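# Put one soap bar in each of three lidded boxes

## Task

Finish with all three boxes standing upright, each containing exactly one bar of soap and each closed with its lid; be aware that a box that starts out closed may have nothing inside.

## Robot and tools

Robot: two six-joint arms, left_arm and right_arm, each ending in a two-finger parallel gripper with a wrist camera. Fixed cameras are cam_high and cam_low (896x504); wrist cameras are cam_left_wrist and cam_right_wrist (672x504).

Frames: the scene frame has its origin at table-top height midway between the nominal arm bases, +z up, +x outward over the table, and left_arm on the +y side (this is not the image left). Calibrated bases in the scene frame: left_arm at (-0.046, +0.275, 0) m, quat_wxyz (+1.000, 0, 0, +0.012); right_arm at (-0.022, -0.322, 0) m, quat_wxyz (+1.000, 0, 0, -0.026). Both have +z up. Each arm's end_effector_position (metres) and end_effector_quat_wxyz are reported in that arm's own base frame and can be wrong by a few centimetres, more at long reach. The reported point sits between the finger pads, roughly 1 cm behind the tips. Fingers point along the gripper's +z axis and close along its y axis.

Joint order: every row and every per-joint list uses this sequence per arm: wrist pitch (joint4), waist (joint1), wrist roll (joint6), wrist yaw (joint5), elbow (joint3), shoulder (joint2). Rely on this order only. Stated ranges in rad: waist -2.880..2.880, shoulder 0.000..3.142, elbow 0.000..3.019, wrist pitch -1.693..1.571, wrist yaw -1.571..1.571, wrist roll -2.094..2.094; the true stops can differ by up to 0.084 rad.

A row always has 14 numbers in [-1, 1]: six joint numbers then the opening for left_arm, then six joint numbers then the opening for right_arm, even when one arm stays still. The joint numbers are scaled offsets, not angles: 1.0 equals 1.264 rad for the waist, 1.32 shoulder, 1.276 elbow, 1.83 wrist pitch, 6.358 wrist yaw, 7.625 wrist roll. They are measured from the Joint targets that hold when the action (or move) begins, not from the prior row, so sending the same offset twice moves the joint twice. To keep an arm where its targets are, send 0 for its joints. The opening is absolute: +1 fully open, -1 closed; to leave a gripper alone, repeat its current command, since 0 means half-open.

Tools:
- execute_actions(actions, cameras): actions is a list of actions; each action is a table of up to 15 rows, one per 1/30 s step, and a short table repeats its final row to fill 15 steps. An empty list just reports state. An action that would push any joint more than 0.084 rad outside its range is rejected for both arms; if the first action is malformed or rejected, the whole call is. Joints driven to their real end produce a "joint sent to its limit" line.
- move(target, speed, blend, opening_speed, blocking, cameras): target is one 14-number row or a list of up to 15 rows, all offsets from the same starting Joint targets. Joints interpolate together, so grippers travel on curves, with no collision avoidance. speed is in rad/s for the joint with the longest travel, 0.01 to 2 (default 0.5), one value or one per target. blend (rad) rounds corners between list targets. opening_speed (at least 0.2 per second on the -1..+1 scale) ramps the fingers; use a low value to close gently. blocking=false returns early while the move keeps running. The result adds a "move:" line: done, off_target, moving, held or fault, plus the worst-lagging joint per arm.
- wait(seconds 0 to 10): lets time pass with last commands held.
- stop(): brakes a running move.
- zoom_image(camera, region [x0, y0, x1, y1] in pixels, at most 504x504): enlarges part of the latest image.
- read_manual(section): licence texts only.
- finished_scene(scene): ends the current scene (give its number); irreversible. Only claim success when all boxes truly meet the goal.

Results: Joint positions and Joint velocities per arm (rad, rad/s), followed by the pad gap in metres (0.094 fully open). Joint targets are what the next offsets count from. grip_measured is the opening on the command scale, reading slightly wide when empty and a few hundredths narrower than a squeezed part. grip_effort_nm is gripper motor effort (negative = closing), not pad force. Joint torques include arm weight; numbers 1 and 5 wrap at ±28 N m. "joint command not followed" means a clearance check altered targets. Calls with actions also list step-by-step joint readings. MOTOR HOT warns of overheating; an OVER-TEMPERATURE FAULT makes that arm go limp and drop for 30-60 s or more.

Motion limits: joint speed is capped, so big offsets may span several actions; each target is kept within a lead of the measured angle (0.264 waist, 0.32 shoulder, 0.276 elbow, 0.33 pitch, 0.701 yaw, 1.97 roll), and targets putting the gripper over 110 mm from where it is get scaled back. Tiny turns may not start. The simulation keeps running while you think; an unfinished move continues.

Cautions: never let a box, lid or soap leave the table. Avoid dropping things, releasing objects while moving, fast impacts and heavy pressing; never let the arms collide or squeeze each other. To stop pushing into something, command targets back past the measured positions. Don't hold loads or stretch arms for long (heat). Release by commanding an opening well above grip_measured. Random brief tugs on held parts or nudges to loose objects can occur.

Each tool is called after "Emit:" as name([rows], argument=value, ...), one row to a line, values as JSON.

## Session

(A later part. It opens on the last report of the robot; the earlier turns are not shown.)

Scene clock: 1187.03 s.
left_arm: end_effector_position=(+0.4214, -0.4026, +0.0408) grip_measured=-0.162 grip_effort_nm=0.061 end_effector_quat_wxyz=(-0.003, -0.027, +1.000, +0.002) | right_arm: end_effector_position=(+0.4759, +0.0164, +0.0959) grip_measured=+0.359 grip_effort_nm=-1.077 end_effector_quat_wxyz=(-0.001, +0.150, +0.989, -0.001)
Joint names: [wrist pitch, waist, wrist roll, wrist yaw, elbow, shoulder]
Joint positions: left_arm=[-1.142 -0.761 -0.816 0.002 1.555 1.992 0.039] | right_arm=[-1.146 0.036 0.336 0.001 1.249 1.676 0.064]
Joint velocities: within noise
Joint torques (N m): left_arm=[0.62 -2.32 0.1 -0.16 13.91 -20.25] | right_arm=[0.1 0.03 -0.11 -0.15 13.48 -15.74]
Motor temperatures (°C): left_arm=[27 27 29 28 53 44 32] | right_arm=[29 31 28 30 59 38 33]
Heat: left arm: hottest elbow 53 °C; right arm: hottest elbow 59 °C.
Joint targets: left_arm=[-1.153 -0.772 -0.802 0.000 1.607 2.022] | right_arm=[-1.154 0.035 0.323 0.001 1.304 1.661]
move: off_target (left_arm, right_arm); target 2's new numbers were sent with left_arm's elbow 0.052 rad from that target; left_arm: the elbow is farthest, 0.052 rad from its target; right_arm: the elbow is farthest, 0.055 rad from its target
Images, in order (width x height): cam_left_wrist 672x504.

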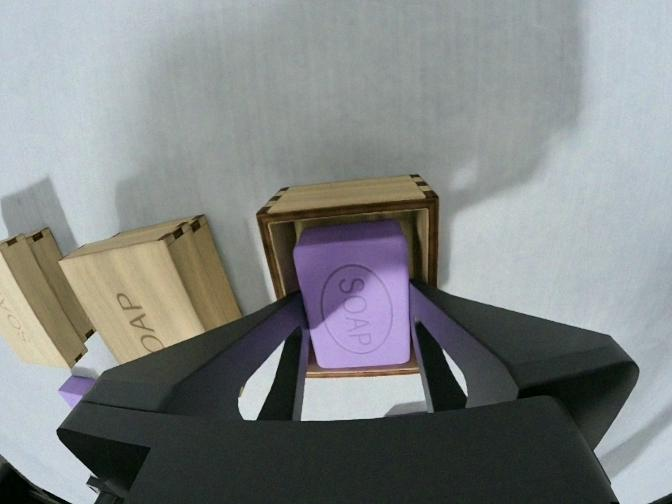

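Emit:
move(target=[0,0,0,0,0,0.009,-0.16,0,0,0,0,0,0,0.2], cameras=["cam_left_wrist"], speed=0.05)

Emit:
zoom_image(camera="cam_left_wrist", region=[200, 100, 500, 420])

Scene clock: 1197.40 s.
left_arm: end_effector_position=(+0.4206, -0.4018, +0.0344) grip_measured=-0.161 grip_effort_nm=0.066 end_effector_quat_wxyz=(-0.007, -0.027, +1.000, +0.006) | right_arm: end_effector_position=(+0.4759, +0.0164, +0.0959) grip_measured=+0.359 grip_effort_nm=-1.077 end_effector_quat_wxyz=(-0.001, +0.150, +0.989, -0.001)
Joint names: [wrist pitch, waist, wrist roll, wrist yaw, elbow, shoulder]
Joint positions: left_arm=[-1.142 -0.761 -0.816 0.002 1.555 2.004 0.039] | right_arm=[-1.146 0.036 0.336 0.001 1.249 1.676 0.064]
Joint velocities: within noise
Joint torques (N m): left_arm=[0.58 -2.37 0.1 -0.16 13.83 -20.6] | right_arm=[0.09 0.03 -0.11 -0.15 13.48 -15.79]
Motor temperatures (°C): left_arm=[27 27 29 28 54 44 31] | right_arm=[29 31 28 30 59 38 33]
Heat: left arm: hottest elbow 54 °C; right arm: hottest elbow 59 °C.
Joint targets: left_arm=[-1.153 -0.772 -0.802 0.000 1.607 2.034] | right_arm=[-1.154 0.035 0.323 0.001 1.304 1.661]
move: off_target (left_arm, right_arm); left_arm: the elbow is farthest, 0.052 rad from its target; right_arm: the elbow is farthest, 0.055 rad from its target
Images, in order (width x height): cam_left_wrist 672x504.

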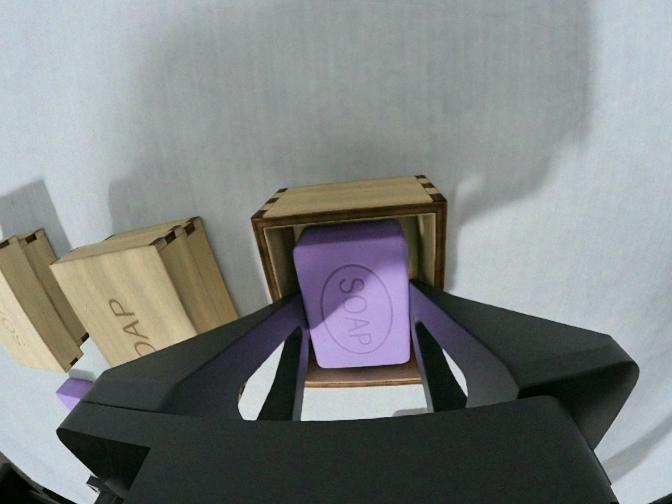

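Scaled by 1.575 from the camera's 672x504 image, which has a finer 960x720 frame.

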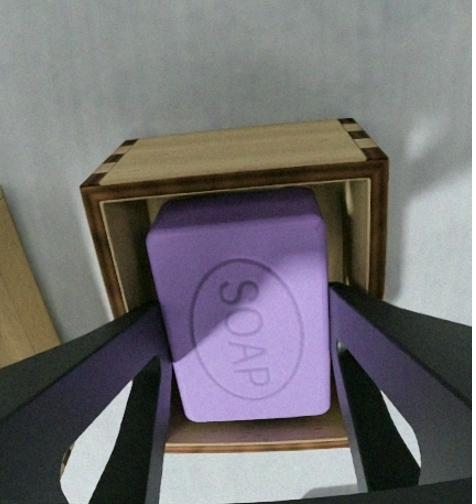

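Emit:
move([
  [0,0,0,0,0,0,-0.16,0,0,0,0,0,0,0.2],
  [0,0,0,0,0,0,-0.135,0,0,0,0,0,0,0.2],
], cameras=["cam_left_wrist"], opening_speed=0.2)

Emit:
zoom_image(camera="cam_left_wrist", region=[200, 100, 500, 420])

Scene clock: 1205.97 s.
left_arm: end_effector_position=(+0.4206, -0.4018, +0.0344) grip_measured=-0.139 grip_effort_nm=0.188 end_effector_quat_wxyz=(-0.007, -0.027, +1.000, +0.006) | right_arm: end_effector_position=(+0.4759, +0.0164, +0.0959) grip_measured=+0.359 grip_effort_nm=-1.082 end_effector_quat_wxyz=(-0.001, +0.150, +0.989, -0.001)
Joint names: [wrist pitch, waist, wrist roll, wrist yaw, elbow, shoulder]
Joint positions: left_arm=[-1.142 -0.761 -0.816 0.002 1.555 2.004 0.04] | right_arm=[-1.146 0.036 0.336 0.001 1.249 1.676 0.064]
Joint velocities: within noise
Joint torques (N m): left_arm=[0.58 -2.37 0.09 -0.16 13.83 -20.31] | right_arm=[0.09 0.03 -0.11 -0.15 13.49 -15.79]
Motor temperatures (°C): left_arm=[27 27 29 28 55 42 31] | right_arm=[29 31 28 30 59 38 33]
Heat: left arm: hottest elbow 55 °C; right arm: hottest elbow 59 °C.
Joint targets: left_arm=[-1.153 -0.772 -0.802 0.000 1.607 2.034] | right_arm=[-1.154 0.035 0.323 0.001 1.304 1.661]
move: off_target (left_arm, right_arm); target 2's new numbers were sent with left_arm's elbow 0.052 rad from that target; left_arm: the elbow is farthest, 0.052 rad from its target; right_arm: the elbow is farthest, 0.055 rad from its target
Images, in order (width x height): cam_left_wrist 672x504.

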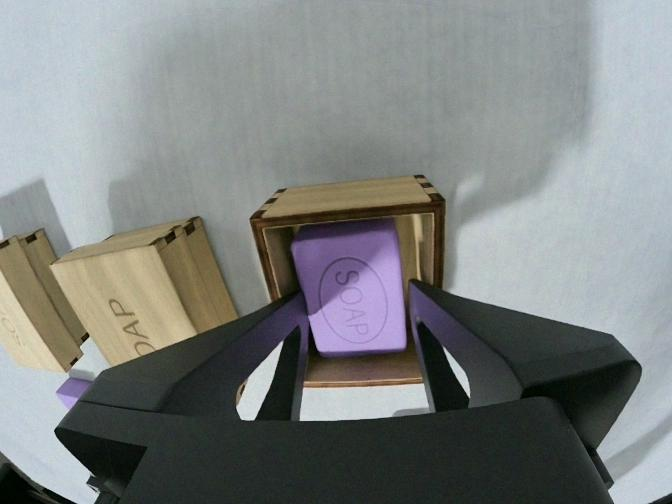

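Scaled by 1.575 from the camera's 672x504 image, which has a finer 960x720 frame.

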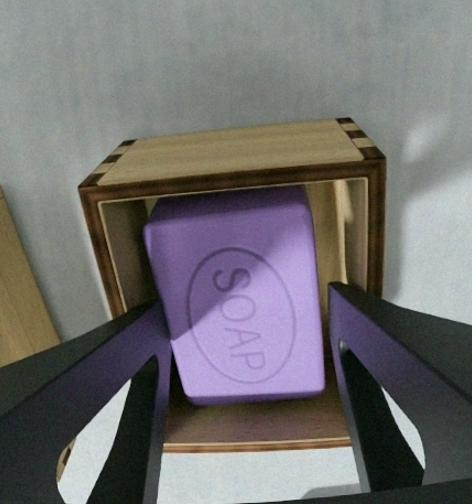

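Emit:
move([
  [0,0,0,0,0,-0.0333,-0.139,0,0,0,0,0,0,0.2],
  [-0.0273,0,0,0,0.018,-0.053,-0.139,0,0,0,0,0,0,0.2],
], cameras=["cam_left_wrist"], speed=0.06)

Emit:
zoom_image(camera="cam_left_wrist", region=[200, 100, 500, 420])

Scene clock: 1216.90 s.
left_arm: end_effector_position=(+0.4204, -0.4016, +0.0544) grip_measured=-0.139 grip_effort_nm=-0.027 end_effector_quat_wxyz=(-0.009, -0.027, +1.000, +0.008) | right_arm: end_effector_position=(+0.4759, +0.0164, +0.0959) grip_measured=+0.359 grip_effort_nm=-1.077 end_effector_quat_wxyz=(-0.001, +0.150, +0.989, -0.001)
Joint names: [wrist pitch, waist, wrist roll, wrist yaw, elbow, shoulder]
Joint positions: left_arm=[-1.192 -0.761 -0.816 0.002 1.58 1.984 0.04] | right_arm=[-1.146 0.036 0.336 0.001 1.249 1.676 0.064]
Joint velocities: within noise
Joint torques (N m): left_arm=[0.57 -2.37 0.09 -0.17 13.78 -24.94] | right_arm=[0.09 0.03 -0.11 -0.15 13.48 -15.79]
Motor temperatures (°C): left_arm=[27 27 29 28 56 41 31] | right_arm=[29 31 28 30 60 38 33]
Heat: left arm: hottest elbow 56 °C; right arm: hottest elbow 60 °C.
Joint targets: left_arm=[-1.203 -0.772 -0.802 0.000 1.630 1.964] | right_arm=[-1.154 0.035 0.323 0.001 1.304 1.661]
move: off_target (left_arm, right_arm); left_arm: the elbow is farthest, 0.050 rad from its target; right_arm: the elbow is farthest, 0.055 rad from its target
Images, in order (width x height): cam_left_wrist 672x504.

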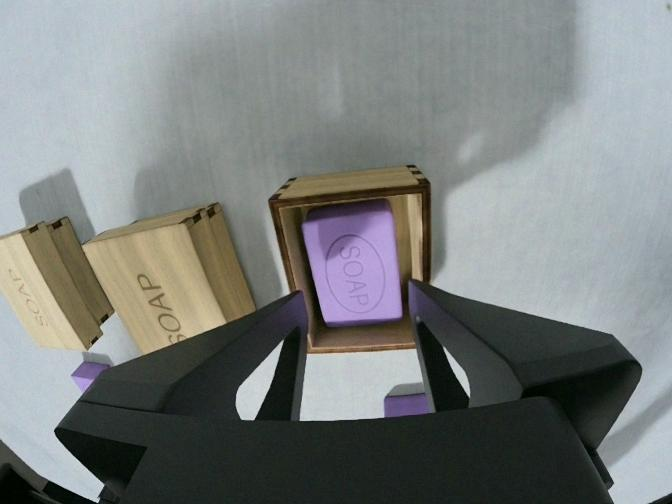

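Scaled by 1.575 from the camera's 672x504 image, which has a finer 960x720 frame.

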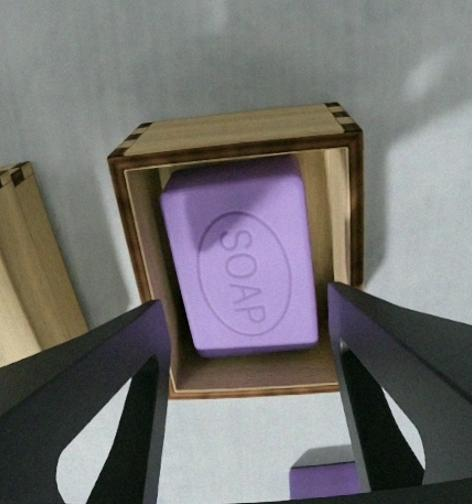

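Emit:
move(target=[-0.0749,0,0,0,0.0729,-0.053,-0.139,0,0,0,0,0,0,0.2], cameras=["cam_left_wrist"], speed=0.3)

Emit:
zoom_image(camera="cam_left_wrist", region=[240, 140, 440, 340])

Scene clock: 1227.03 s.
left_arm: end_effector_position=(+0.4240, -0.4051, +0.1395) grip_measured=-0.139 grip_effort_nm=-0.027 end_effector_quat_wxyz=(+0.008, -0.027, +1.000, -0.009) | right_arm: end_effector_position=(+0.4759, +0.0164, +0.0959) grip_measured=+0.359 grip_effort_nm=-1.082 end_effector_quat_wxyz=(-0.001, +0.150, +0.989, -0.001)
Joint names: [wrist pitch, waist, wrist roll, wrist yaw, elbow, shoulder]
Joint positions: left_arm=[-1.329 -0.761 -0.816 0.002 1.679 1.896 0.04] | right_arm=[-1.146 0.036 0.336 0.001 1.249 1.676 0.064]
Joint velocities: within noise
Joint torques (N m): left_arm=[0.64 -2.37 0.1 -0.16 13.89 -22.77] | right_arm=[0.09 0.03 -0.11 -0.15 13.49 -15.74]
Motor temperatures (°C): left_arm=[27 27 29 28 56 42 31] | right_arm=[29 31 28 30 60 38 33]
Heat: left arm: hottest elbow 56 °C; right arm: hottest elbow 60 °C.
Joint targets: left_arm=[-1.340 -0.772 -0.802 0.000 1.723 1.894] | right_arm=[-1.154 0.035 0.323 0.001 1.304 1.661]
move: off_target (left_arm, right_arm); left_arm: the elbow is farthest, 0.044 rad from its target; right_arm: the elbow is farthest, 0.055 rad from its target
Images, in order (width x height): cam_left_wrist 672x504.

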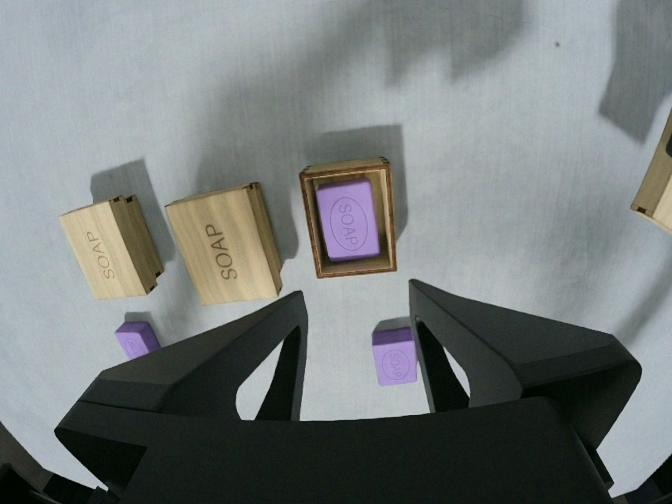

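Scaled by 2.520 from the camera's 672x504 image, which has a finer 960x720 frame.

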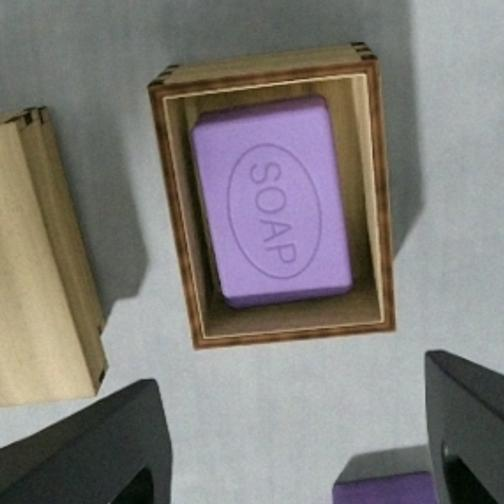

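Emit:
move(target=[0.049,0.848,0,0,-0.3315,-0.2447,0.5,0,0,0,0,0,0,0.2], cameras=[], speed=0.7, opening_speed=0.5)

Emit:
move(target=[0,0,0,0,0,0,0.5,0.0317,0.3758,0.0118,0,-0.1262,-0.0462,0.2], cameras=["cam_right_wrist"], speed=0.35)

Emit:
zoom_image(camera="cam_right_wrist", region=[200, 100, 480, 310])

Scene clock: 1266.17 s.
left_arm: end_effector_position=(+0.4496, +0.1414, +0.1581) grip_measured=+0.497 grip_effort_nm=0.134 end_effector_quat_wxyz=(+0.015, -0.532, +0.847, -0.004) | right_arm: end_effector_position=(+0.4759, +0.0164, +0.0959) grip_measured=+0.359 grip_effort_nm=-1.077 end_effector_quat_wxyz=(-0.001, +0.150, +0.989, -0.001)
Joint names: [wrist pitch, waist, wrist roll, wrist yaw, elbow, shoulder]
Joint positions: left_arm=[-1.263 0.306 -0.815 0.001 1.312 1.588 0.07] | right_arm=[-1.146 0.036 0.336 0.001 1.249 1.676 0.064]
Joint velocities: within noise
Joint torques (N m): left_arm=[1.48 -2.02 0.09 -0.14 8.9 -18.26] | right_arm=[0.09 0.09 -0.11 -0.15 13.49 -15.74]
Motor temperatures (°C): left_arm=[27 27 29 28 56 40 30] | right_arm=[29 31 28 30 60 38 33]
Heat: left arm: hottest elbow 56 °C; right arm: hottest elbow 60 °C.
Joint targets: left_arm=[-1.250 0.300 -0.802 0.000 1.300 1.571] | right_arm=[-1.154 0.035 0.323 0.001 1.304 1.661]
move: off_target (right_arm); right_arm: the elbow is farthest, 0.055 rad from its target
No camera images: "cameras" was empty.

Scene clock: 1268.13 s.
left_arm: end_effector_position=(+0.4494, +0.1414, +0.1578) grip_measured=+0.497 grip_effort_nm=0.134 end_effector_quat_wxyz=(+0.015, -0.532, +0.847, -0.004) | right_arm: end_effector_position=(+0.3922, +0.2191, +0.0890) grip_measured=+0.359 grip_effort_nm=-1.077 end_effector_quat_wxyz=(+0.001, -0.056, +0.998, +0.000)
Joint names: [wrist pitch, waist, wrist roll, wrist yaw, elbow, shoulder]
Joint positions: left_arm=[-1.263 0.306 -0.815 0.001 1.311 1.588 0.07] | right_arm=[-1.105 0.511 0.399 0 1.153 1.617 0.064]
Joint velocities: within noise
Joint torques (N m): left_arm=[1.65 -2.02 0.1 -0.14 8.83 -18.26] | right_arm=[0.72 0.03 0.15 -0.13 7.83 -14.86]
Motor temperatures (°C): left_arm=[27 27 29 28 55 40 30] | right_arm=[29 31 28 30 60 38 33]
Heat: left arm: hottest elbow 55 °C; right arm: hottest elbow 60 °C.
Joint targets: left_arm=[-1.250 0.300 -0.802 0.000 1.300 1.571] | right_arm=[-1.096 0.510 0.413 0.000 1.143 1.600]
move: done
Images, in order (width x height): cam_right_wrist 672x504.

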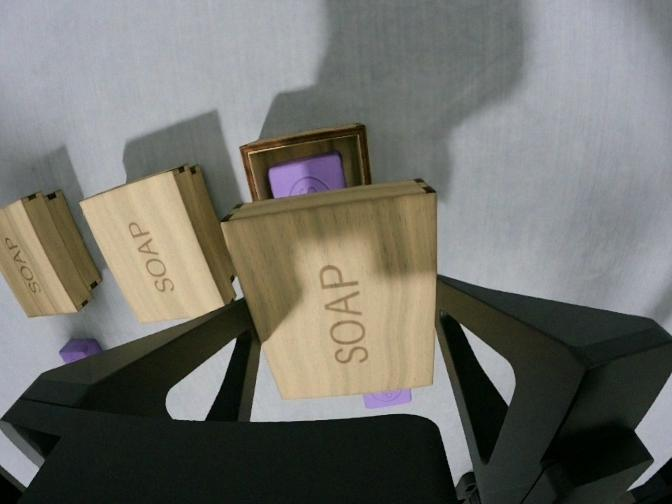

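Scaled by 1.800 from the camera's 672x504 image, which has a finer 960x720 frame.

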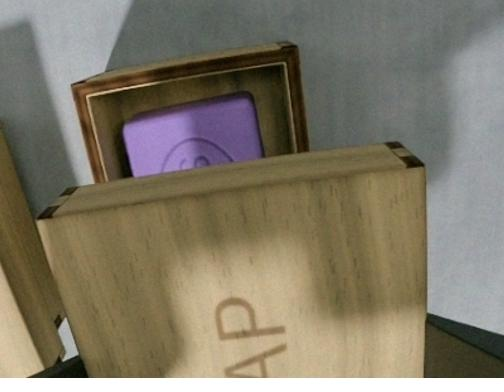

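Emit:
zoom_image(camera="cam_right_wrist", region=[215, 110, 345, 240])

Emit:
zoom_image(camera="cam_right_wrist", region=[325, 100, 455, 230])

Scaled by 3.877 from the camera's 672x504 image, which has a finer 960x720 frame.

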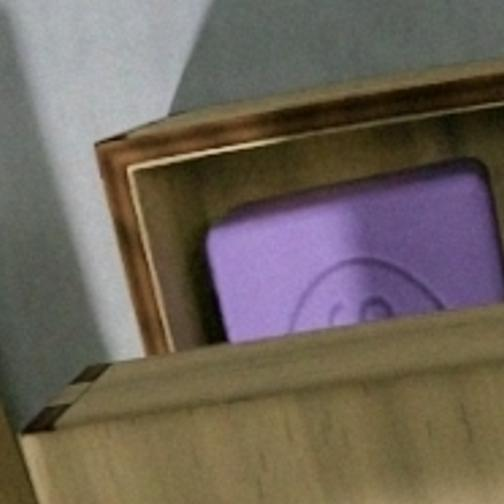

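Scaled by 3.877 from the camera's 672x504 image, which has a finer 960x720 frame.

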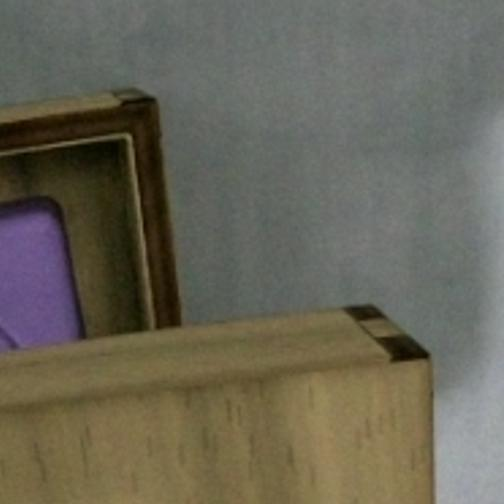

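Emit:
move(target=[0,0,0,0,0,0,0.5,-0.0197,0.001,0,0,0.1121,0.0773,0.2], cameras=["cam_right_wrist"], speed=0.15)

Emit:
zoom_image(camera="cam_right_wrist", region=[215, 110, 345, 240])

Emit:
zoom_image(camera="cam_right_wrist", region=[325, 100, 455, 230])

Scene clock: 1321.53 s.
left_arm: end_effector_position=(+0.4494, +0.1414, +0.1578) grip_measured=+0.497 grip_effort_nm=0.134 end_effector_quat_wxyz=(+0.015, -0.532, +0.847, -0.004) | right_arm: end_effector_position=(+0.4140, +0.2313, +0.0884) grip_measured=+0.359 grip_effort_nm=-1.067 end_effector_quat_wxyz=(-0.001, -0.055, +0.998, -0.001)
Joint names: [wrist pitch, waist, wrist roll, wrist yaw, elbow, shoulder]
Joint positions: left_arm=[-1.263 0.306 -0.815 0.001 1.311 1.588 0.07] | right_arm=[-1.124 0.511 0.4 0 1.231 1.679 0.064]
Joint velocities: within noise
Joint torques (N m): left_arm=[1.66 -2.02 0.1 -0.13 8.84 -18.26] | right_arm=[0.21 0.15 0.13 -0.14 13.39 -12.75]
Motor temperatures (°C): left_arm=[27 27 29 28 50 38 30] | right_arm=[29 31 28 30 55 38 33]
Heat: left arm: hottest elbow 50 °C; right arm: hottest elbow 55 °C.
Joint targets: left_arm=[-1.250 0.300 -0.802 0.000 1.300 1.571] | right_arm=[-1.132 0.511 0.413 0.000 1.286 1.702]
move: off_target (right_arm); right_arm: the elbow is farthest, 0.055 rad from its target
Images, in order (width x height): cam_right_wrist 672x504.

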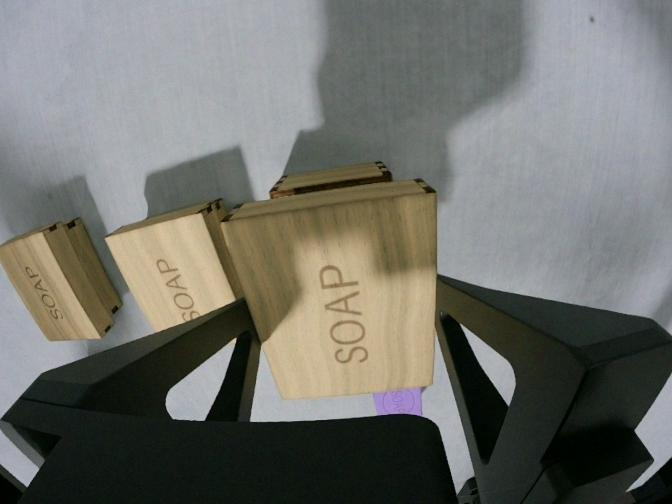

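Scaled by 3.877 from the camera's 672x504 image, which has a finer 960x720 frame.

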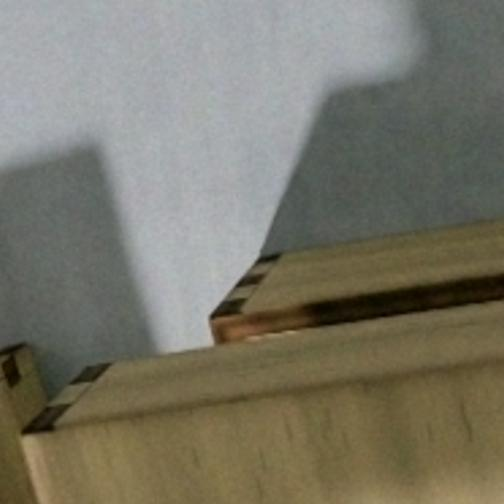

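Scaled by 3.877 from the camera's 672x504 image, which has a finer 960x720 frame.

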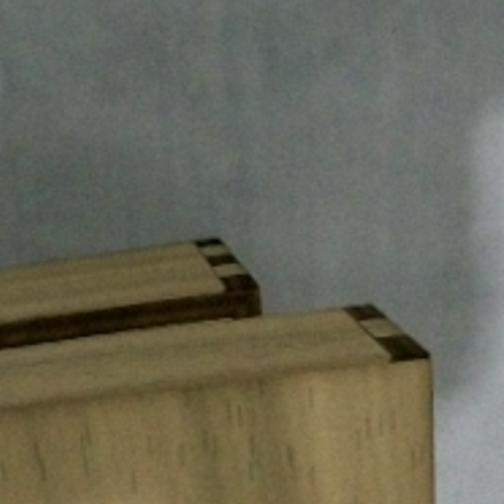

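Emit:
move(target=[0,0,0,0,0,0,0.5,0.0525,0.0055,0,0,-0.0862,0.0197,0.2], cameras=["cam_right_wrist"], speed=0.1)

Emit:
zoom_image(camera="cam_right_wrist", region=[215, 110, 345, 240])

Emit:
zoom_image(camera="cam_right_wrist", region=[325, 100, 455, 230])

Scene clock: 1356.33 s.
left_arm: end_effector_position=(+0.4494, +0.1414, +0.1578) grip_measured=+0.497 grip_effort_nm=0.139 end_effector_quat_wxyz=(+0.015, -0.532, +0.847, -0.004) | right_arm: end_effector_position=(+0.4123, +0.2310, +0.0596) grip_measured=+0.359 grip_effort_nm=-1.087 end_effector_quat_wxyz=(+0.001, -0.056, +0.998, +0.000)
Joint names: [wrist pitch, waist, wrist roll, wrist yaw, elbow, shoulder]
Joint positions: left_arm=[-1.263 0.306 -0.815 0.001 1.311 1.588 0.07] | right_arm=[-1.045 0.512 0.4 0 1.185 1.709 0.064]
Joint velocities: within noise
Joint torques (N m): left_arm=[1.65 -1.96 0.1 -0.13 8.83 -18.32] | right_arm=[0.79 0.67 0.13 -0.13 7.66 -13.1]
Motor temperatures (°C): left_arm=[27 27 29 28 48 38 30] | right_arm=[29 31 28 30 61 36 33]
Heat: left arm: hottest elbow 48 °C; right arm: hottest elbow 61 °C.
Joint targets: left_arm=[-1.250 0.300 -0.802 0.000 1.300 1.571] | right_arm=[-1.036 0.518 0.413 0.000 1.176 1.729]
move: done
Images, in order (width x height): cam_right_wrist 672x504.

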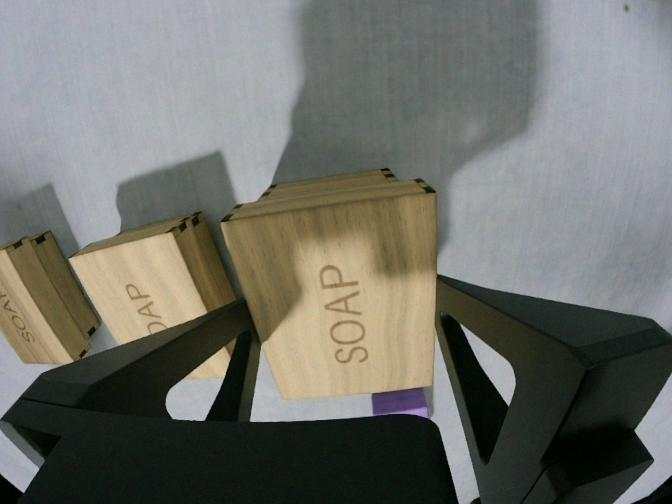

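Scaled by 3.877 from the camera's 672x504 image, which has a finer 960x720 frame.

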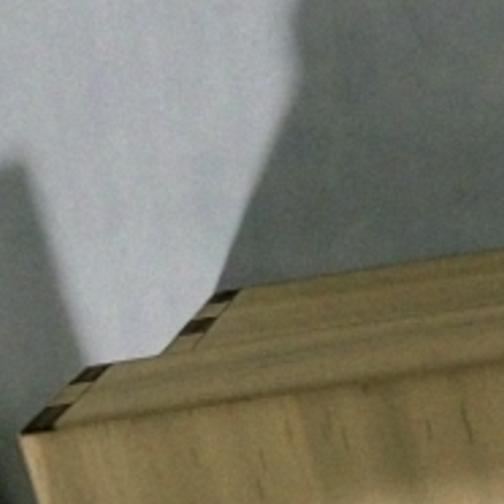

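Scaled by 3.877 from the camera's 672x504 image, which has a finer 960x720 frame.

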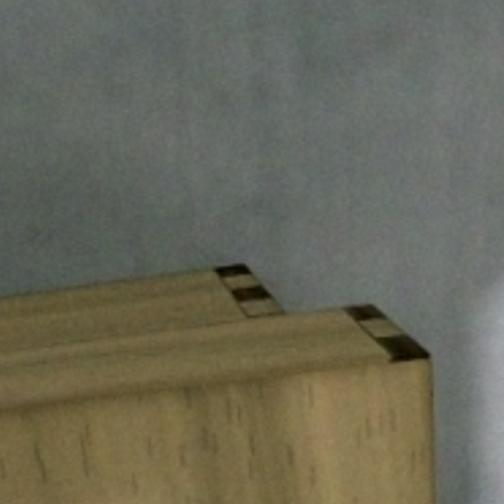

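Emit:
move([
  [0,0,0,0,0,0,0.5,0,0.0036,0,0,0,0,0.2],
  [0,0,0,0,0,0,0.5,0.0167,0.0036,0,0,-0.0124,0.0111,0.2],
], cameras=["cam_right_wrist"], speed=0.05)

Emit:
zoom_image(camera="cam_right_wrist", region=[215, 110, 345, 240])

Emit:
zoom_image(camera="cam_right_wrist", region=[325, 100, 455, 230])

Scene clock: 1379.80 s.
left_arm: end_effector_position=(+0.4494, +0.1414, +0.1578) grip_measured=+0.497 grip_effort_nm=0.134 end_effector_quat_wxyz=(+0.015, -0.532, +0.847, -0.004) | right_arm: end_effector_position=(+0.4114, +0.2325, +0.0491) grip_measured=+0.359 grip_effort_nm=-1.067 end_effector_quat_wxyz=(+0.003, -0.058, +0.998, +0.001)
Joint names: [wrist pitch, waist, wrist roll, wrist yaw, elbow, shoulder]
Joint positions: left_arm=[-1.263 0.306 -0.815 0.001 1.311 1.588 0.07] | right_arm=[-1.015 0.516 0.4 0 1.171 1.721 0.064]
Joint velocities: within noise
Joint torques (N m): left_arm=[1.66 -2.02 0.1 -0.13 8.83 -18.32] | right_arm=[0.75 0.79 0.13 -0.14 7.45 -12.92]
Motor temperatures (°C): left_arm=[27 27 29 28 47 38 30] | right_arm=[29 31 28 30 57 36 33]
Heat: left arm: hottest elbow 47 °C; right arm: hottest elbow 57 °C.
Joint targets: left_arm=[-1.250 0.300 -0.802 0.000 1.300 1.571] | right_arm=[-1.006 0.523 0.413 0.000 1.160 1.743]
move: done
Images, in order (width x height): cam_right_wrist 672x504.

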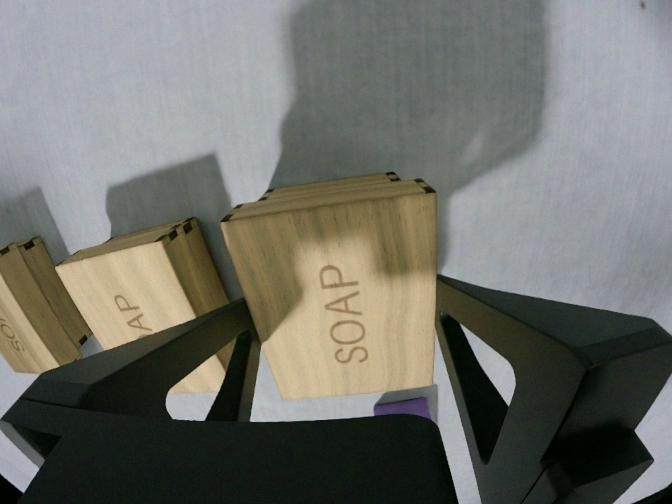

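Scaled by 3.877 from the camera's 672x504 image, which has a finer 960x720 frame.

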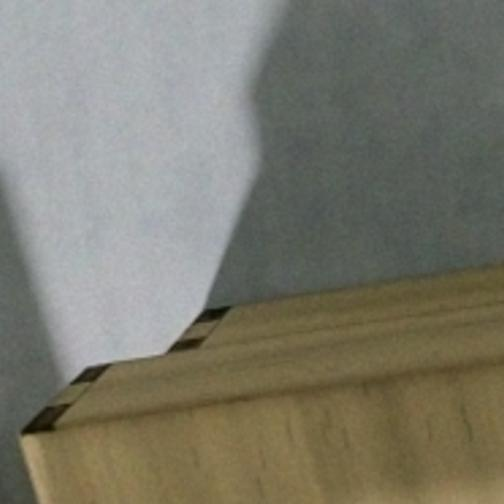

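Scaled by 3.877 from the camera's 672x504 image, which has a finer 960x720 frame.

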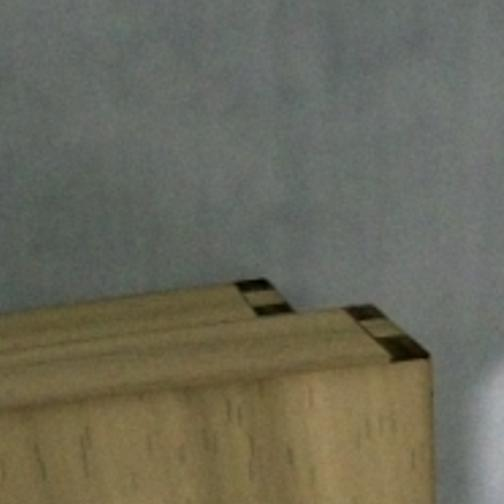

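Emit:
move([
  [0,0,0,0,0,0,0.5,0.0094,0,0,0,-0.007,0.0063,0.2],
  [0,0,0,0,0,0,0.5,0.0157,0,0,0,-0.0117,0.0105,0.2],
], cameras=["cam_right_wrist"], speed=0.05)

Scene clock: 1388.20 s.
left_arm: end_effector_position=(+0.4494, +0.1414, +0.1578) grip_measured=+0.497 grip_effort_nm=0.134 end_effector_quat_wxyz=(+0.015, -0.532, +0.847, -0.004) | right_arm: end_effector_position=(+0.4112, +0.2324, +0.0389) grip_measured=+0.359 grip_effort_nm=-1.077 end_effector_quat_wxyz=(+0.004, -0.058, +0.998, +0.002)
Joint names: [wrist pitch, waist, wrist roll, wrist yaw, elbow, shoulder]
Joint positions: left_arm=[-1.263 0.306 -0.815 0.001 1.311 1.588 0.07] | right_arm=[-0.985 0.516 0.4 0 1.156 1.734 0.064]
Joint velocities: within noise
Joint torques (N m): left_arm=[1.65 -2.02 0.09 -0.13 8.84 -18.32] | right_arm=[0.68 0.73 0.13 -0.13 7.27 -12.92]
Motor temperatures (°C): left_arm=[27 27 29 28 47 38 30] | right_arm=[29 31 28 30 56 36 33]
Heat: left arm: hottest elbow 47 °C; right arm: hottest elbow 56 °C.
Joint targets: left_arm=[-1.250 0.300 -0.802 0.000 1.300 1.571] | right_arm=[-0.977 0.523 0.413 0.000 1.145 1.757]
move: done
Images, in order (width x height): cam_right_wrist 672x504.

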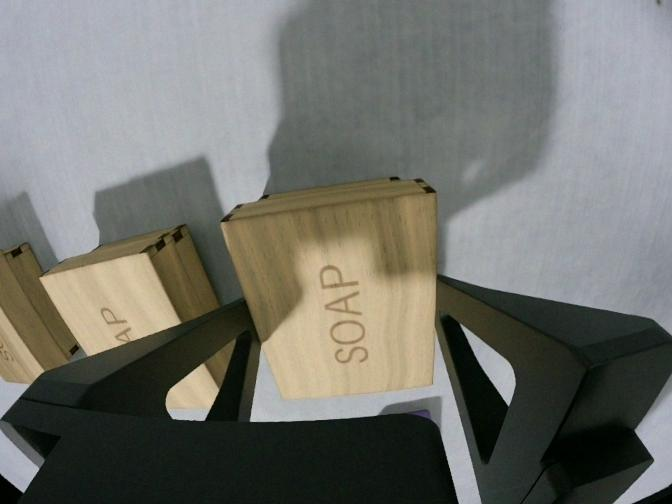

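Emit:
move([
  [0,0,0,0,0,0,0.5,0.0025,0,0,0,-0.0018,0.0018,0.2],
  [0,0,0,0,0,0,0.5,0.0025,0,0,0,-0.0018,0.0018,0.45],
  [0,0,0,0,0,0,0.5,0.0025,0,0,0,-0.0018,0.0018,0.75],
], cameras=[], speed=0.05, opening_speed=0.3)

Emit:
move([
  [0,0,0,0,0,0,0.5,-0.02,0,0,0,0.055,-0.034,0.75],
  [0,0,0,0,0,0,0.5,-0.06,0,0,0,0.087,-0.06,0.75],
  [0,0,0,0,0,0,0.5,-0.18,0,0,0,0.18,-0.125,0.75],
], cameras=["cam_right_wrist"], speed=[0.1,0.1,0.3])

Scene clock: 1405.53 s.
left_arm: end_effector_position=(+0.4494, +0.1414, +0.1578) grip_measured=+0.497 grip_effort_nm=0.129 end_effector_quat_wxyz=(+0.015, -0.532, +0.847, -0.004) | right_arm: end_effector_position=(+0.4118, +0.2328, +0.0381) grip_measured=+0.747 grip_effort_nm=0.042 end_effector_quat_wxyz=(+0.005, -0.058, +0.998, +0.002)
Joint names: [wrist pitch, waist, wrist roll, wrist yaw, elbow, shoulder]
Joint positions: left_arm=[-1.263 0.306 -0.815 0.001 1.311 1.588 0.07] | right_arm=[-0.981 0.516 0.4 0 1.156 1.735 0.082]
Joint velocities: within noise
Joint torques (N m): left_arm=[1.66 -2.02 0.1 -0.13 8.84 -18.32] | right_arm=[0.73 0.79 0.13 -0.13 7.06 -12.86]
Motor temperatures (°C): left_arm=[27 27 29 28 46 38 30] | right_arm=[29 31 28 30 55 36 33]
Heat: left arm: hottest elbow 46 °C; right arm: hottest elbow 55 °C.
Joint targets: left_arm=[-1.250 0.300 -0.802 0.000 1.300 1.571] | right_arm=[-0.972 0.523 0.413 0.000 1.143 1.759]
move: done
No camera images: "cameras" was empty.

Scene clock: 1408.33 s.
left_arm: end_effector_position=(+0.4494, +0.1414, +0.1578) grip_measured=+0.497 grip_effort_nm=0.134 end_effector_quat_wxyz=(+0.015, -0.532, +0.847, -0.004) | right_arm: end_effector_position=(+0.4065, +0.2298, +0.1540) grip_measured=+0.748 grip_effort_nm=0.051 end_effector_quat_wxyz=(-0.003, -0.058, +0.998, -0.002)
Joint names: [wrist pitch, waist, wrist roll, wrist yaw, elbow, shoulder]
Joint positions: left_arm=[-1.263 0.306 -0.815 0.001 1.311 1.588 0.07] | right_arm=[-1.294 0.516 0.4 0 1.319 1.603 0.082]
Joint velocities: within noise
Joint torques (N m): left_arm=[1.66 -1.96 0.1 -0.13 8.83 -18.32] | right_arm=[0.13 0.73 0.13 -0.14 13.85 -14.27]
Motor temperatures (°C): left_arm=[27 27 29 28 46 38 30] | right_arm=[29 31 28 30 55 36 33]
Heat: left arm: hottest elbow 46 °C; right arm: hottest elbow 55 °C.
Joint targets: left_arm=[-1.250 0.300 -0.802 0.000 1.300 1.571] | right_arm=[-1.302 0.523 0.413 0.000 1.373 1.594]
move: off_target (right_arm); right_arm: the elbow is farthest, 0.053 rad from its target
Images, in order (width x height): cam_right_wrist 672x504.

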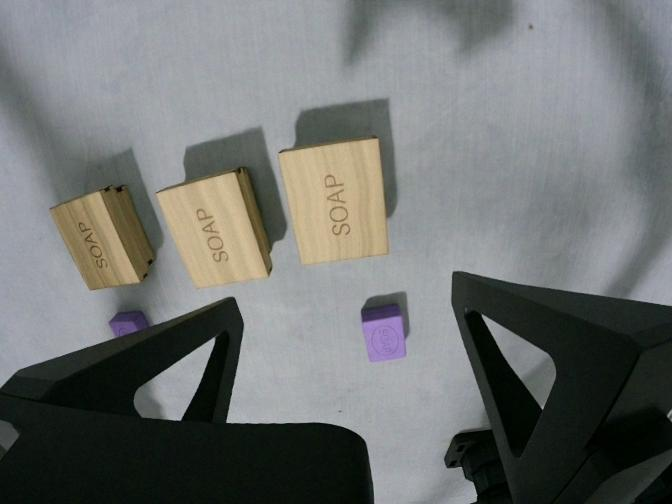

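Emit:
move(target=[-0.0694,-0.4628,0.0698,0,0.1019,0,0.75,0,-0.4,0,0,0,0,0.75], cameras=["cam_left_wrist"], speed=0.6, opening_speed=0.5)

Scene clock: 1439.13 s.
left_arm: end_effector_position=(+0.4485, -0.1346, +0.1824) grip_measured=+0.747 grip_effort_nm=0.129 end_effector_quat_wxyz=(-0.003, +0.003, +1.000, +0.000) | right_arm: end_effector_position=(+0.4669, +0.0049, +0.1540) grip_measured=+0.748 grip_effort_nm=0.046 end_effector_quat_wxyz=(-0.003, +0.193, +0.981, -0.001)
Joint names: [wrist pitch, waist, wrist roll, wrist yaw, elbow, shoulder]
Joint positions: left_arm=[-1.366 -0.29 -0.285 0.001 1.378 1.588 0.082] | right_arm=[-1.294 0.012 0.401 0 1.319 1.603 0.082]
Joint velocities: within noise
Joint torques (N m): left_arm=[0.65 -1.14 0.09 -0.09 14.71 -18.43] | right_arm=[0.09 0.56 0.13 -0.14 13.83 -14.62]
Motor temperatures (°C): left_arm=[27 27 29 28 46 38 30] | right_arm=[29 31 28 30 62 37 32]
Heat: left arm: hottest elbow 46 °C; right arm: hottest elbow 62 °C.
Joint targets: left_arm=[-1.378 -0.285 -0.270 0.000 1.430 1.571] | right_arm=[-1.302 0.017 0.413 0.000 1.373 1.594]
move: off_target (left_arm, right_arm); left_arm: the elbow is farthest, 0.053 rad from its target; right_arm: the elbow is farthest, 0.054 rad from its target
Images, in order (width x height): cam_left_wrist 672x504.

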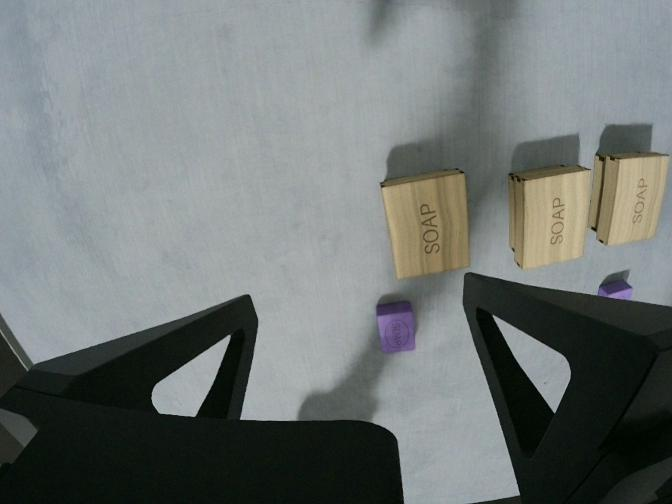

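Emit:
move(target=[0.1372,-0.129,-0.0292,0,-0.1748,0.0712,0.75,0,0,0,0,0,0,0.75], cameras=["cam_left_wrist"], speed=0.4)

Scene clock: 1469.20 s.
left_arm: end_effector_position=(+0.4195, -0.1990, +0.0950) grip_measured=+0.747 grip_effort_nm=0.129 end_effector_quat_wxyz=(-0.003, -0.018, +1.000, +0.001) | right_arm: end_effector_position=(+0.4669, +0.0049, +0.1540) grip_measured=+0.748 grip_effort_nm=0.051 end_effector_quat_wxyz=(-0.003, +0.193, +0.981, -0.001)
Joint names: [wrist pitch, waist, wrist roll, wrist yaw, elbow, shoulder]
Joint positions: left_arm=[-1.139 -0.442 -0.478 0.001 1.213 1.65 0.082] | right_arm=[-1.294 0.012 0.401 0 1.319 1.603 0.082]
Joint velocities: within noise
Joint torques (N m): left_arm=[1.59 -2.08 -0.22 -0.11 8.64 -15.74] | right_arm=[0.06 0.56 0.13 -0.14 13.83 -14.62]
Motor temperatures (°C): left_arm=[27 27 29 28 49 38 29] | right_arm=[29 31 28 30 65 37 31]
Heat: left arm: hottest elbow 49 °C; right arm: hottest elbow 65 °C.
Joint targets: left_arm=[-1.126 -0.448 -0.493 0.000 1.207 1.665] | right_arm=[-1.302 0.017 0.413 0.000 1.373 1.594]
move: off_target (right_arm); right_arm: the elbow is farthest, 0.054 rad from its target
Images, in order (width x height): cam_left_wrist 672x504.

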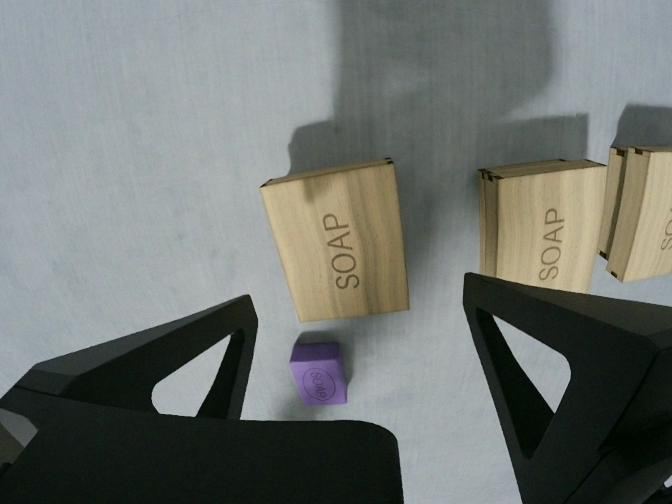

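Emit:
move(target=[0.0874,0,-0.0033,0,-0.065,0.0508,0.75,-0.0328,0,0,0,-0.1332,-0.1439,0.75], cameras=["cam_left_wrist"], speed=0.2)

Scene clock: 1503.17 s.
left_arm: end_effector_position=(+0.4213, -0.1996, +0.0468) grip_measured=+0.747 grip_effort_nm=0.120 end_effector_quat_wxyz=(+0.009, -0.032, +0.999, -0.004) | right_arm: end_effector_position=(+0.4088, +0.0043, +0.1942) grip_measured=+0.748 grip_effort_nm=0.042 end_effector_quat_wxyz=(+0.009, +0.193, +0.981, +0.002)
Joint names: [wrist pitch, waist, wrist roll, wrist yaw, elbow, shoulder]
Joint positions: left_arm=[-0.986 -0.442 -0.505 -0.001 1.137 1.702 0.082] | right_arm=[-1.354 0.012 0.401 0 1.216 1.414 0.082]
Joint velocities: within noise
Joint torques (N m): left_arm=[1.94 -1.96 -0.21 -0.06 7.45 -14.68] | right_arm=[0.13 0.56 0.13 -0.14 8.51 -12.28]
Motor temperatures (°C): left_arm=[27 27 29 28 49 39 29] | right_arm=[29 31 28 30 66 38 31]
Heat: left arm: hottest elbow 49 °C; right arm: hottest elbow 66 °C.
Joint targets: left_arm=[-0.967 -0.448 -0.518 0.000 1.124 1.732] | right_arm=[-1.362 0.017 0.413 0.000 1.203 1.404]
move: done
Images, in order (width x height): cam_left_wrist 672x504.

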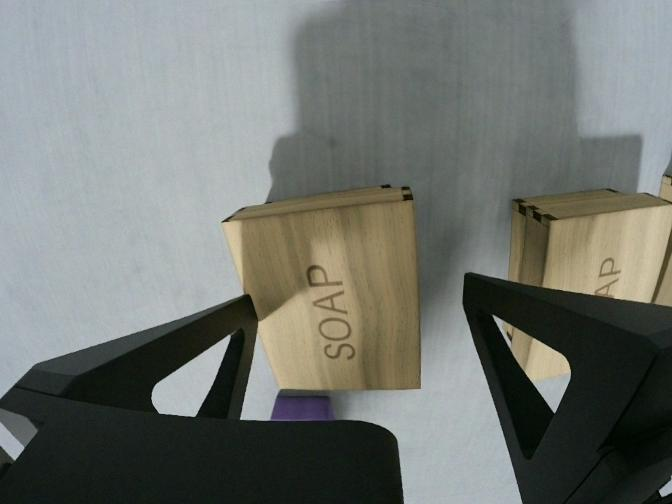

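Emit:
move([
  [-0.049,0,0,0,0.02,-0.0455,0.75,0,0,0,0,0,0,0.75],
  [-0.049,0.03,0.0062,0,0.02,-0.0455,0.75,0,0,0,0,0,0,0.75],
], cameras=["cam_left_wrist"], speed=0.2)

Scene clock: 1514.83 s.
left_arm: end_effector_position=(+0.4137, -0.1839, +0.0524) grip_measured=+0.747 grip_effort_nm=0.134 end_effector_quat_wxyz=(-0.012, -0.034, +0.999, +0.006) | right_arm: end_effector_position=(+0.4088, +0.0043, +0.1942) grip_measured=+0.748 grip_effort_nm=0.046 end_effector_quat_wxyz=(+0.009, +0.193, +0.981, +0.002)
Joint names: [wrist pitch, waist, wrist roll, wrist yaw, elbow, shoulder]
Joint positions: left_arm=[-1.045 -0.418 -0.486 -0.001 1.137 1.689 0.082] | right_arm=[-1.354 0.012 0.401 0 1.216 1.414 0.082]
Joint velocities: within noise
Joint torques (N m): left_arm=[0.54 -0.97 0.1 -0.05 9.74 -18.67] | right_arm=[0.13 0.56 0.12 -0.14 8.51 -11.99]
Motor temperatures (°C): left_arm=[27 27 29 28 48 39 29] | right_arm=[29 31 28 30 61 37 31]
Heat: left arm: hottest elbow 48 °C; right arm: hottest elbow 61 °C.
Joint targets: left_arm=[-1.056 -0.410 -0.470 0.000 1.150 1.672] | right_arm=[-1.362 0.017 0.413 0.000 1.203 1.404]
move: done
Images, in order (width x height): cam_left_wrist 672x504.

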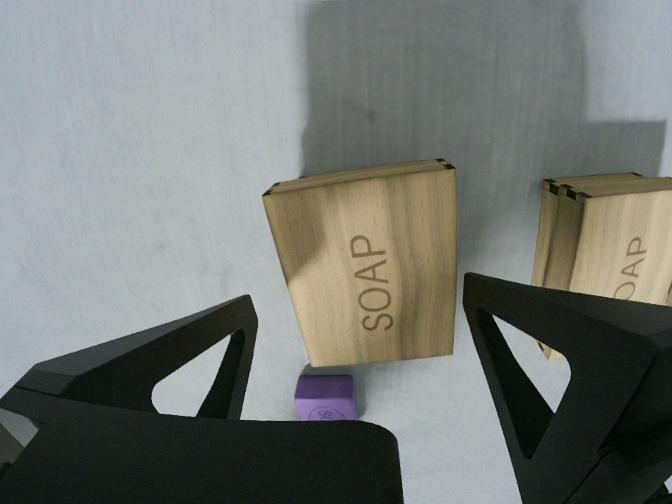

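Emit:
move([
  [0,-0.0182,0,0,0,0,0.75,0,0,0,0,0,0,0.75],
  [0.0486,-0.0182,0,0,-0.0204,0.0455,0.75,0,0,0,0,0,0,0.75],
], cameras=["cam_left_wrist"], speed=0.1)

Scene clock: 1530.50 s.
left_arm: end_effector_position=(+0.4248, -0.1908, +0.0441) grip_measured=+0.747 grip_effort_nm=0.129 end_effector_quat_wxyz=(+0.008, -0.032, +0.999, -0.004) | right_arm: end_effector_position=(+0.4088, +0.0043, +0.1942) grip_measured=+0.748 grip_effort_nm=0.046 end_effector_quat_wxyz=(+0.009, +0.193, +0.981, +0.002)
Joint names: [wrist pitch, waist, wrist roll, wrist yaw, elbow, shoulder]
Joint positions: left_arm=[-0.98 -0.421 -0.485 -0.001 1.133 1.705 0.082] | right_arm=[-1.354 0.012 0.401 0 1.216 1.414 0.082]
Joint velocities: within noise
Joint torques (N m): left_arm=[1.66 -2.43 0.11 -0.05 7.69 -15.09] | right_arm=[0.13 0.56 0.13 -0.14 8.5 -11.99]
Motor temperatures (°C): left_arm=[27 27 29 28 48 40 29] | right_arm=[29 31 28 30 58 36 31]
Heat: left arm: hottest elbow 48 °C; right arm: hottest elbow 58 °C.
Joint targets: left_arm=[-0.967 -0.433 -0.470 0.000 1.124 1.732] | right_arm=[-1.362 0.017 0.413 0.000 1.203 1.404]
move: done
Images, in order (width x height): cam_left_wrist 672x504.

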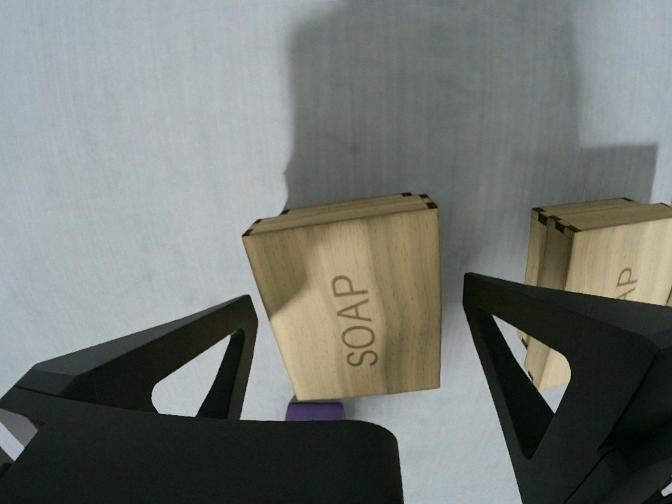

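Emit:
move([
  [0,0,0,0,0,0.0105,0.75,0,0,0,0,0,0,0.75],
  [0,0,0,0,0,0.0105,0.2,0,0,0,0,0,0,0.75],
], cameras=["cam_left_wrist"], speed=0.1, opening_speed=0.3)

Scene clock: 1542.83 s.
left_arm: end_effector_position=(+0.4237, -0.1903, +0.0384) grip_measured=+0.387 grip_effort_nm=-1.033 end_effector_quat_wxyz=(+0.003, -0.032, +0.999, -0.001) | right_arm: end_effector_position=(+0.4088, +0.0043, +0.1942) grip_measured=+0.748 grip_effort_nm=0.046 end_effector_quat_wxyz=(+0.009, +0.193, +0.981, +0.002)
Joint names: [wrist pitch, waist, wrist roll, wrist yaw, elbow, shoulder]
Joint positions: left_arm=[-0.98 -0.421 -0.485 -0.001 1.133 1.718 0.065] | right_arm=[-1.354 0.012 0.401 0 1.216 1.414 0.082]
Joint velocities: within noise
Joint torques (N m): left_arm=[1.63 -2.43 0.11 -0.05 7.6 -14.97] | right_arm=[0.12 0.56 0.13 -0.14 8.5 -11.99]
Motor temperatures (°C): left_arm=[27 27 29 28 48 38 29] | right_arm=[29 31 28 30 56 36 31]
Heat: left arm: hottest elbow 48 °C; right arm: hottest elbow 56 °C.
Joint targets: left_arm=[-0.967 -0.433 -0.471 0.000 1.124 1.746] | right_arm=[-1.362 0.017 0.413 0.000 1.203 1.404]
move: done
Images, in order (width x height): cam_left_wrist 672x504.

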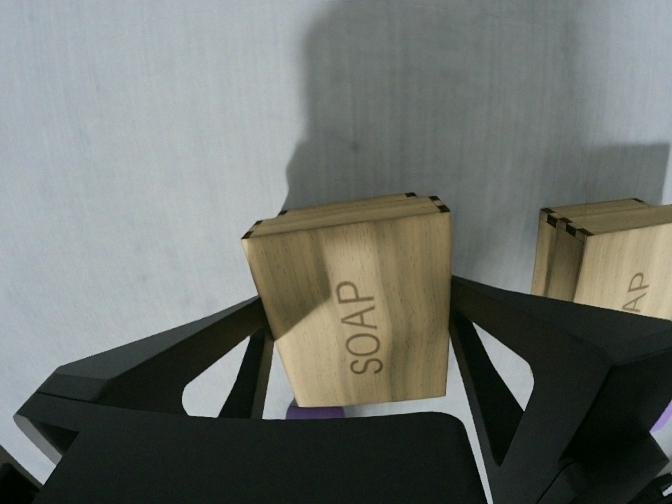

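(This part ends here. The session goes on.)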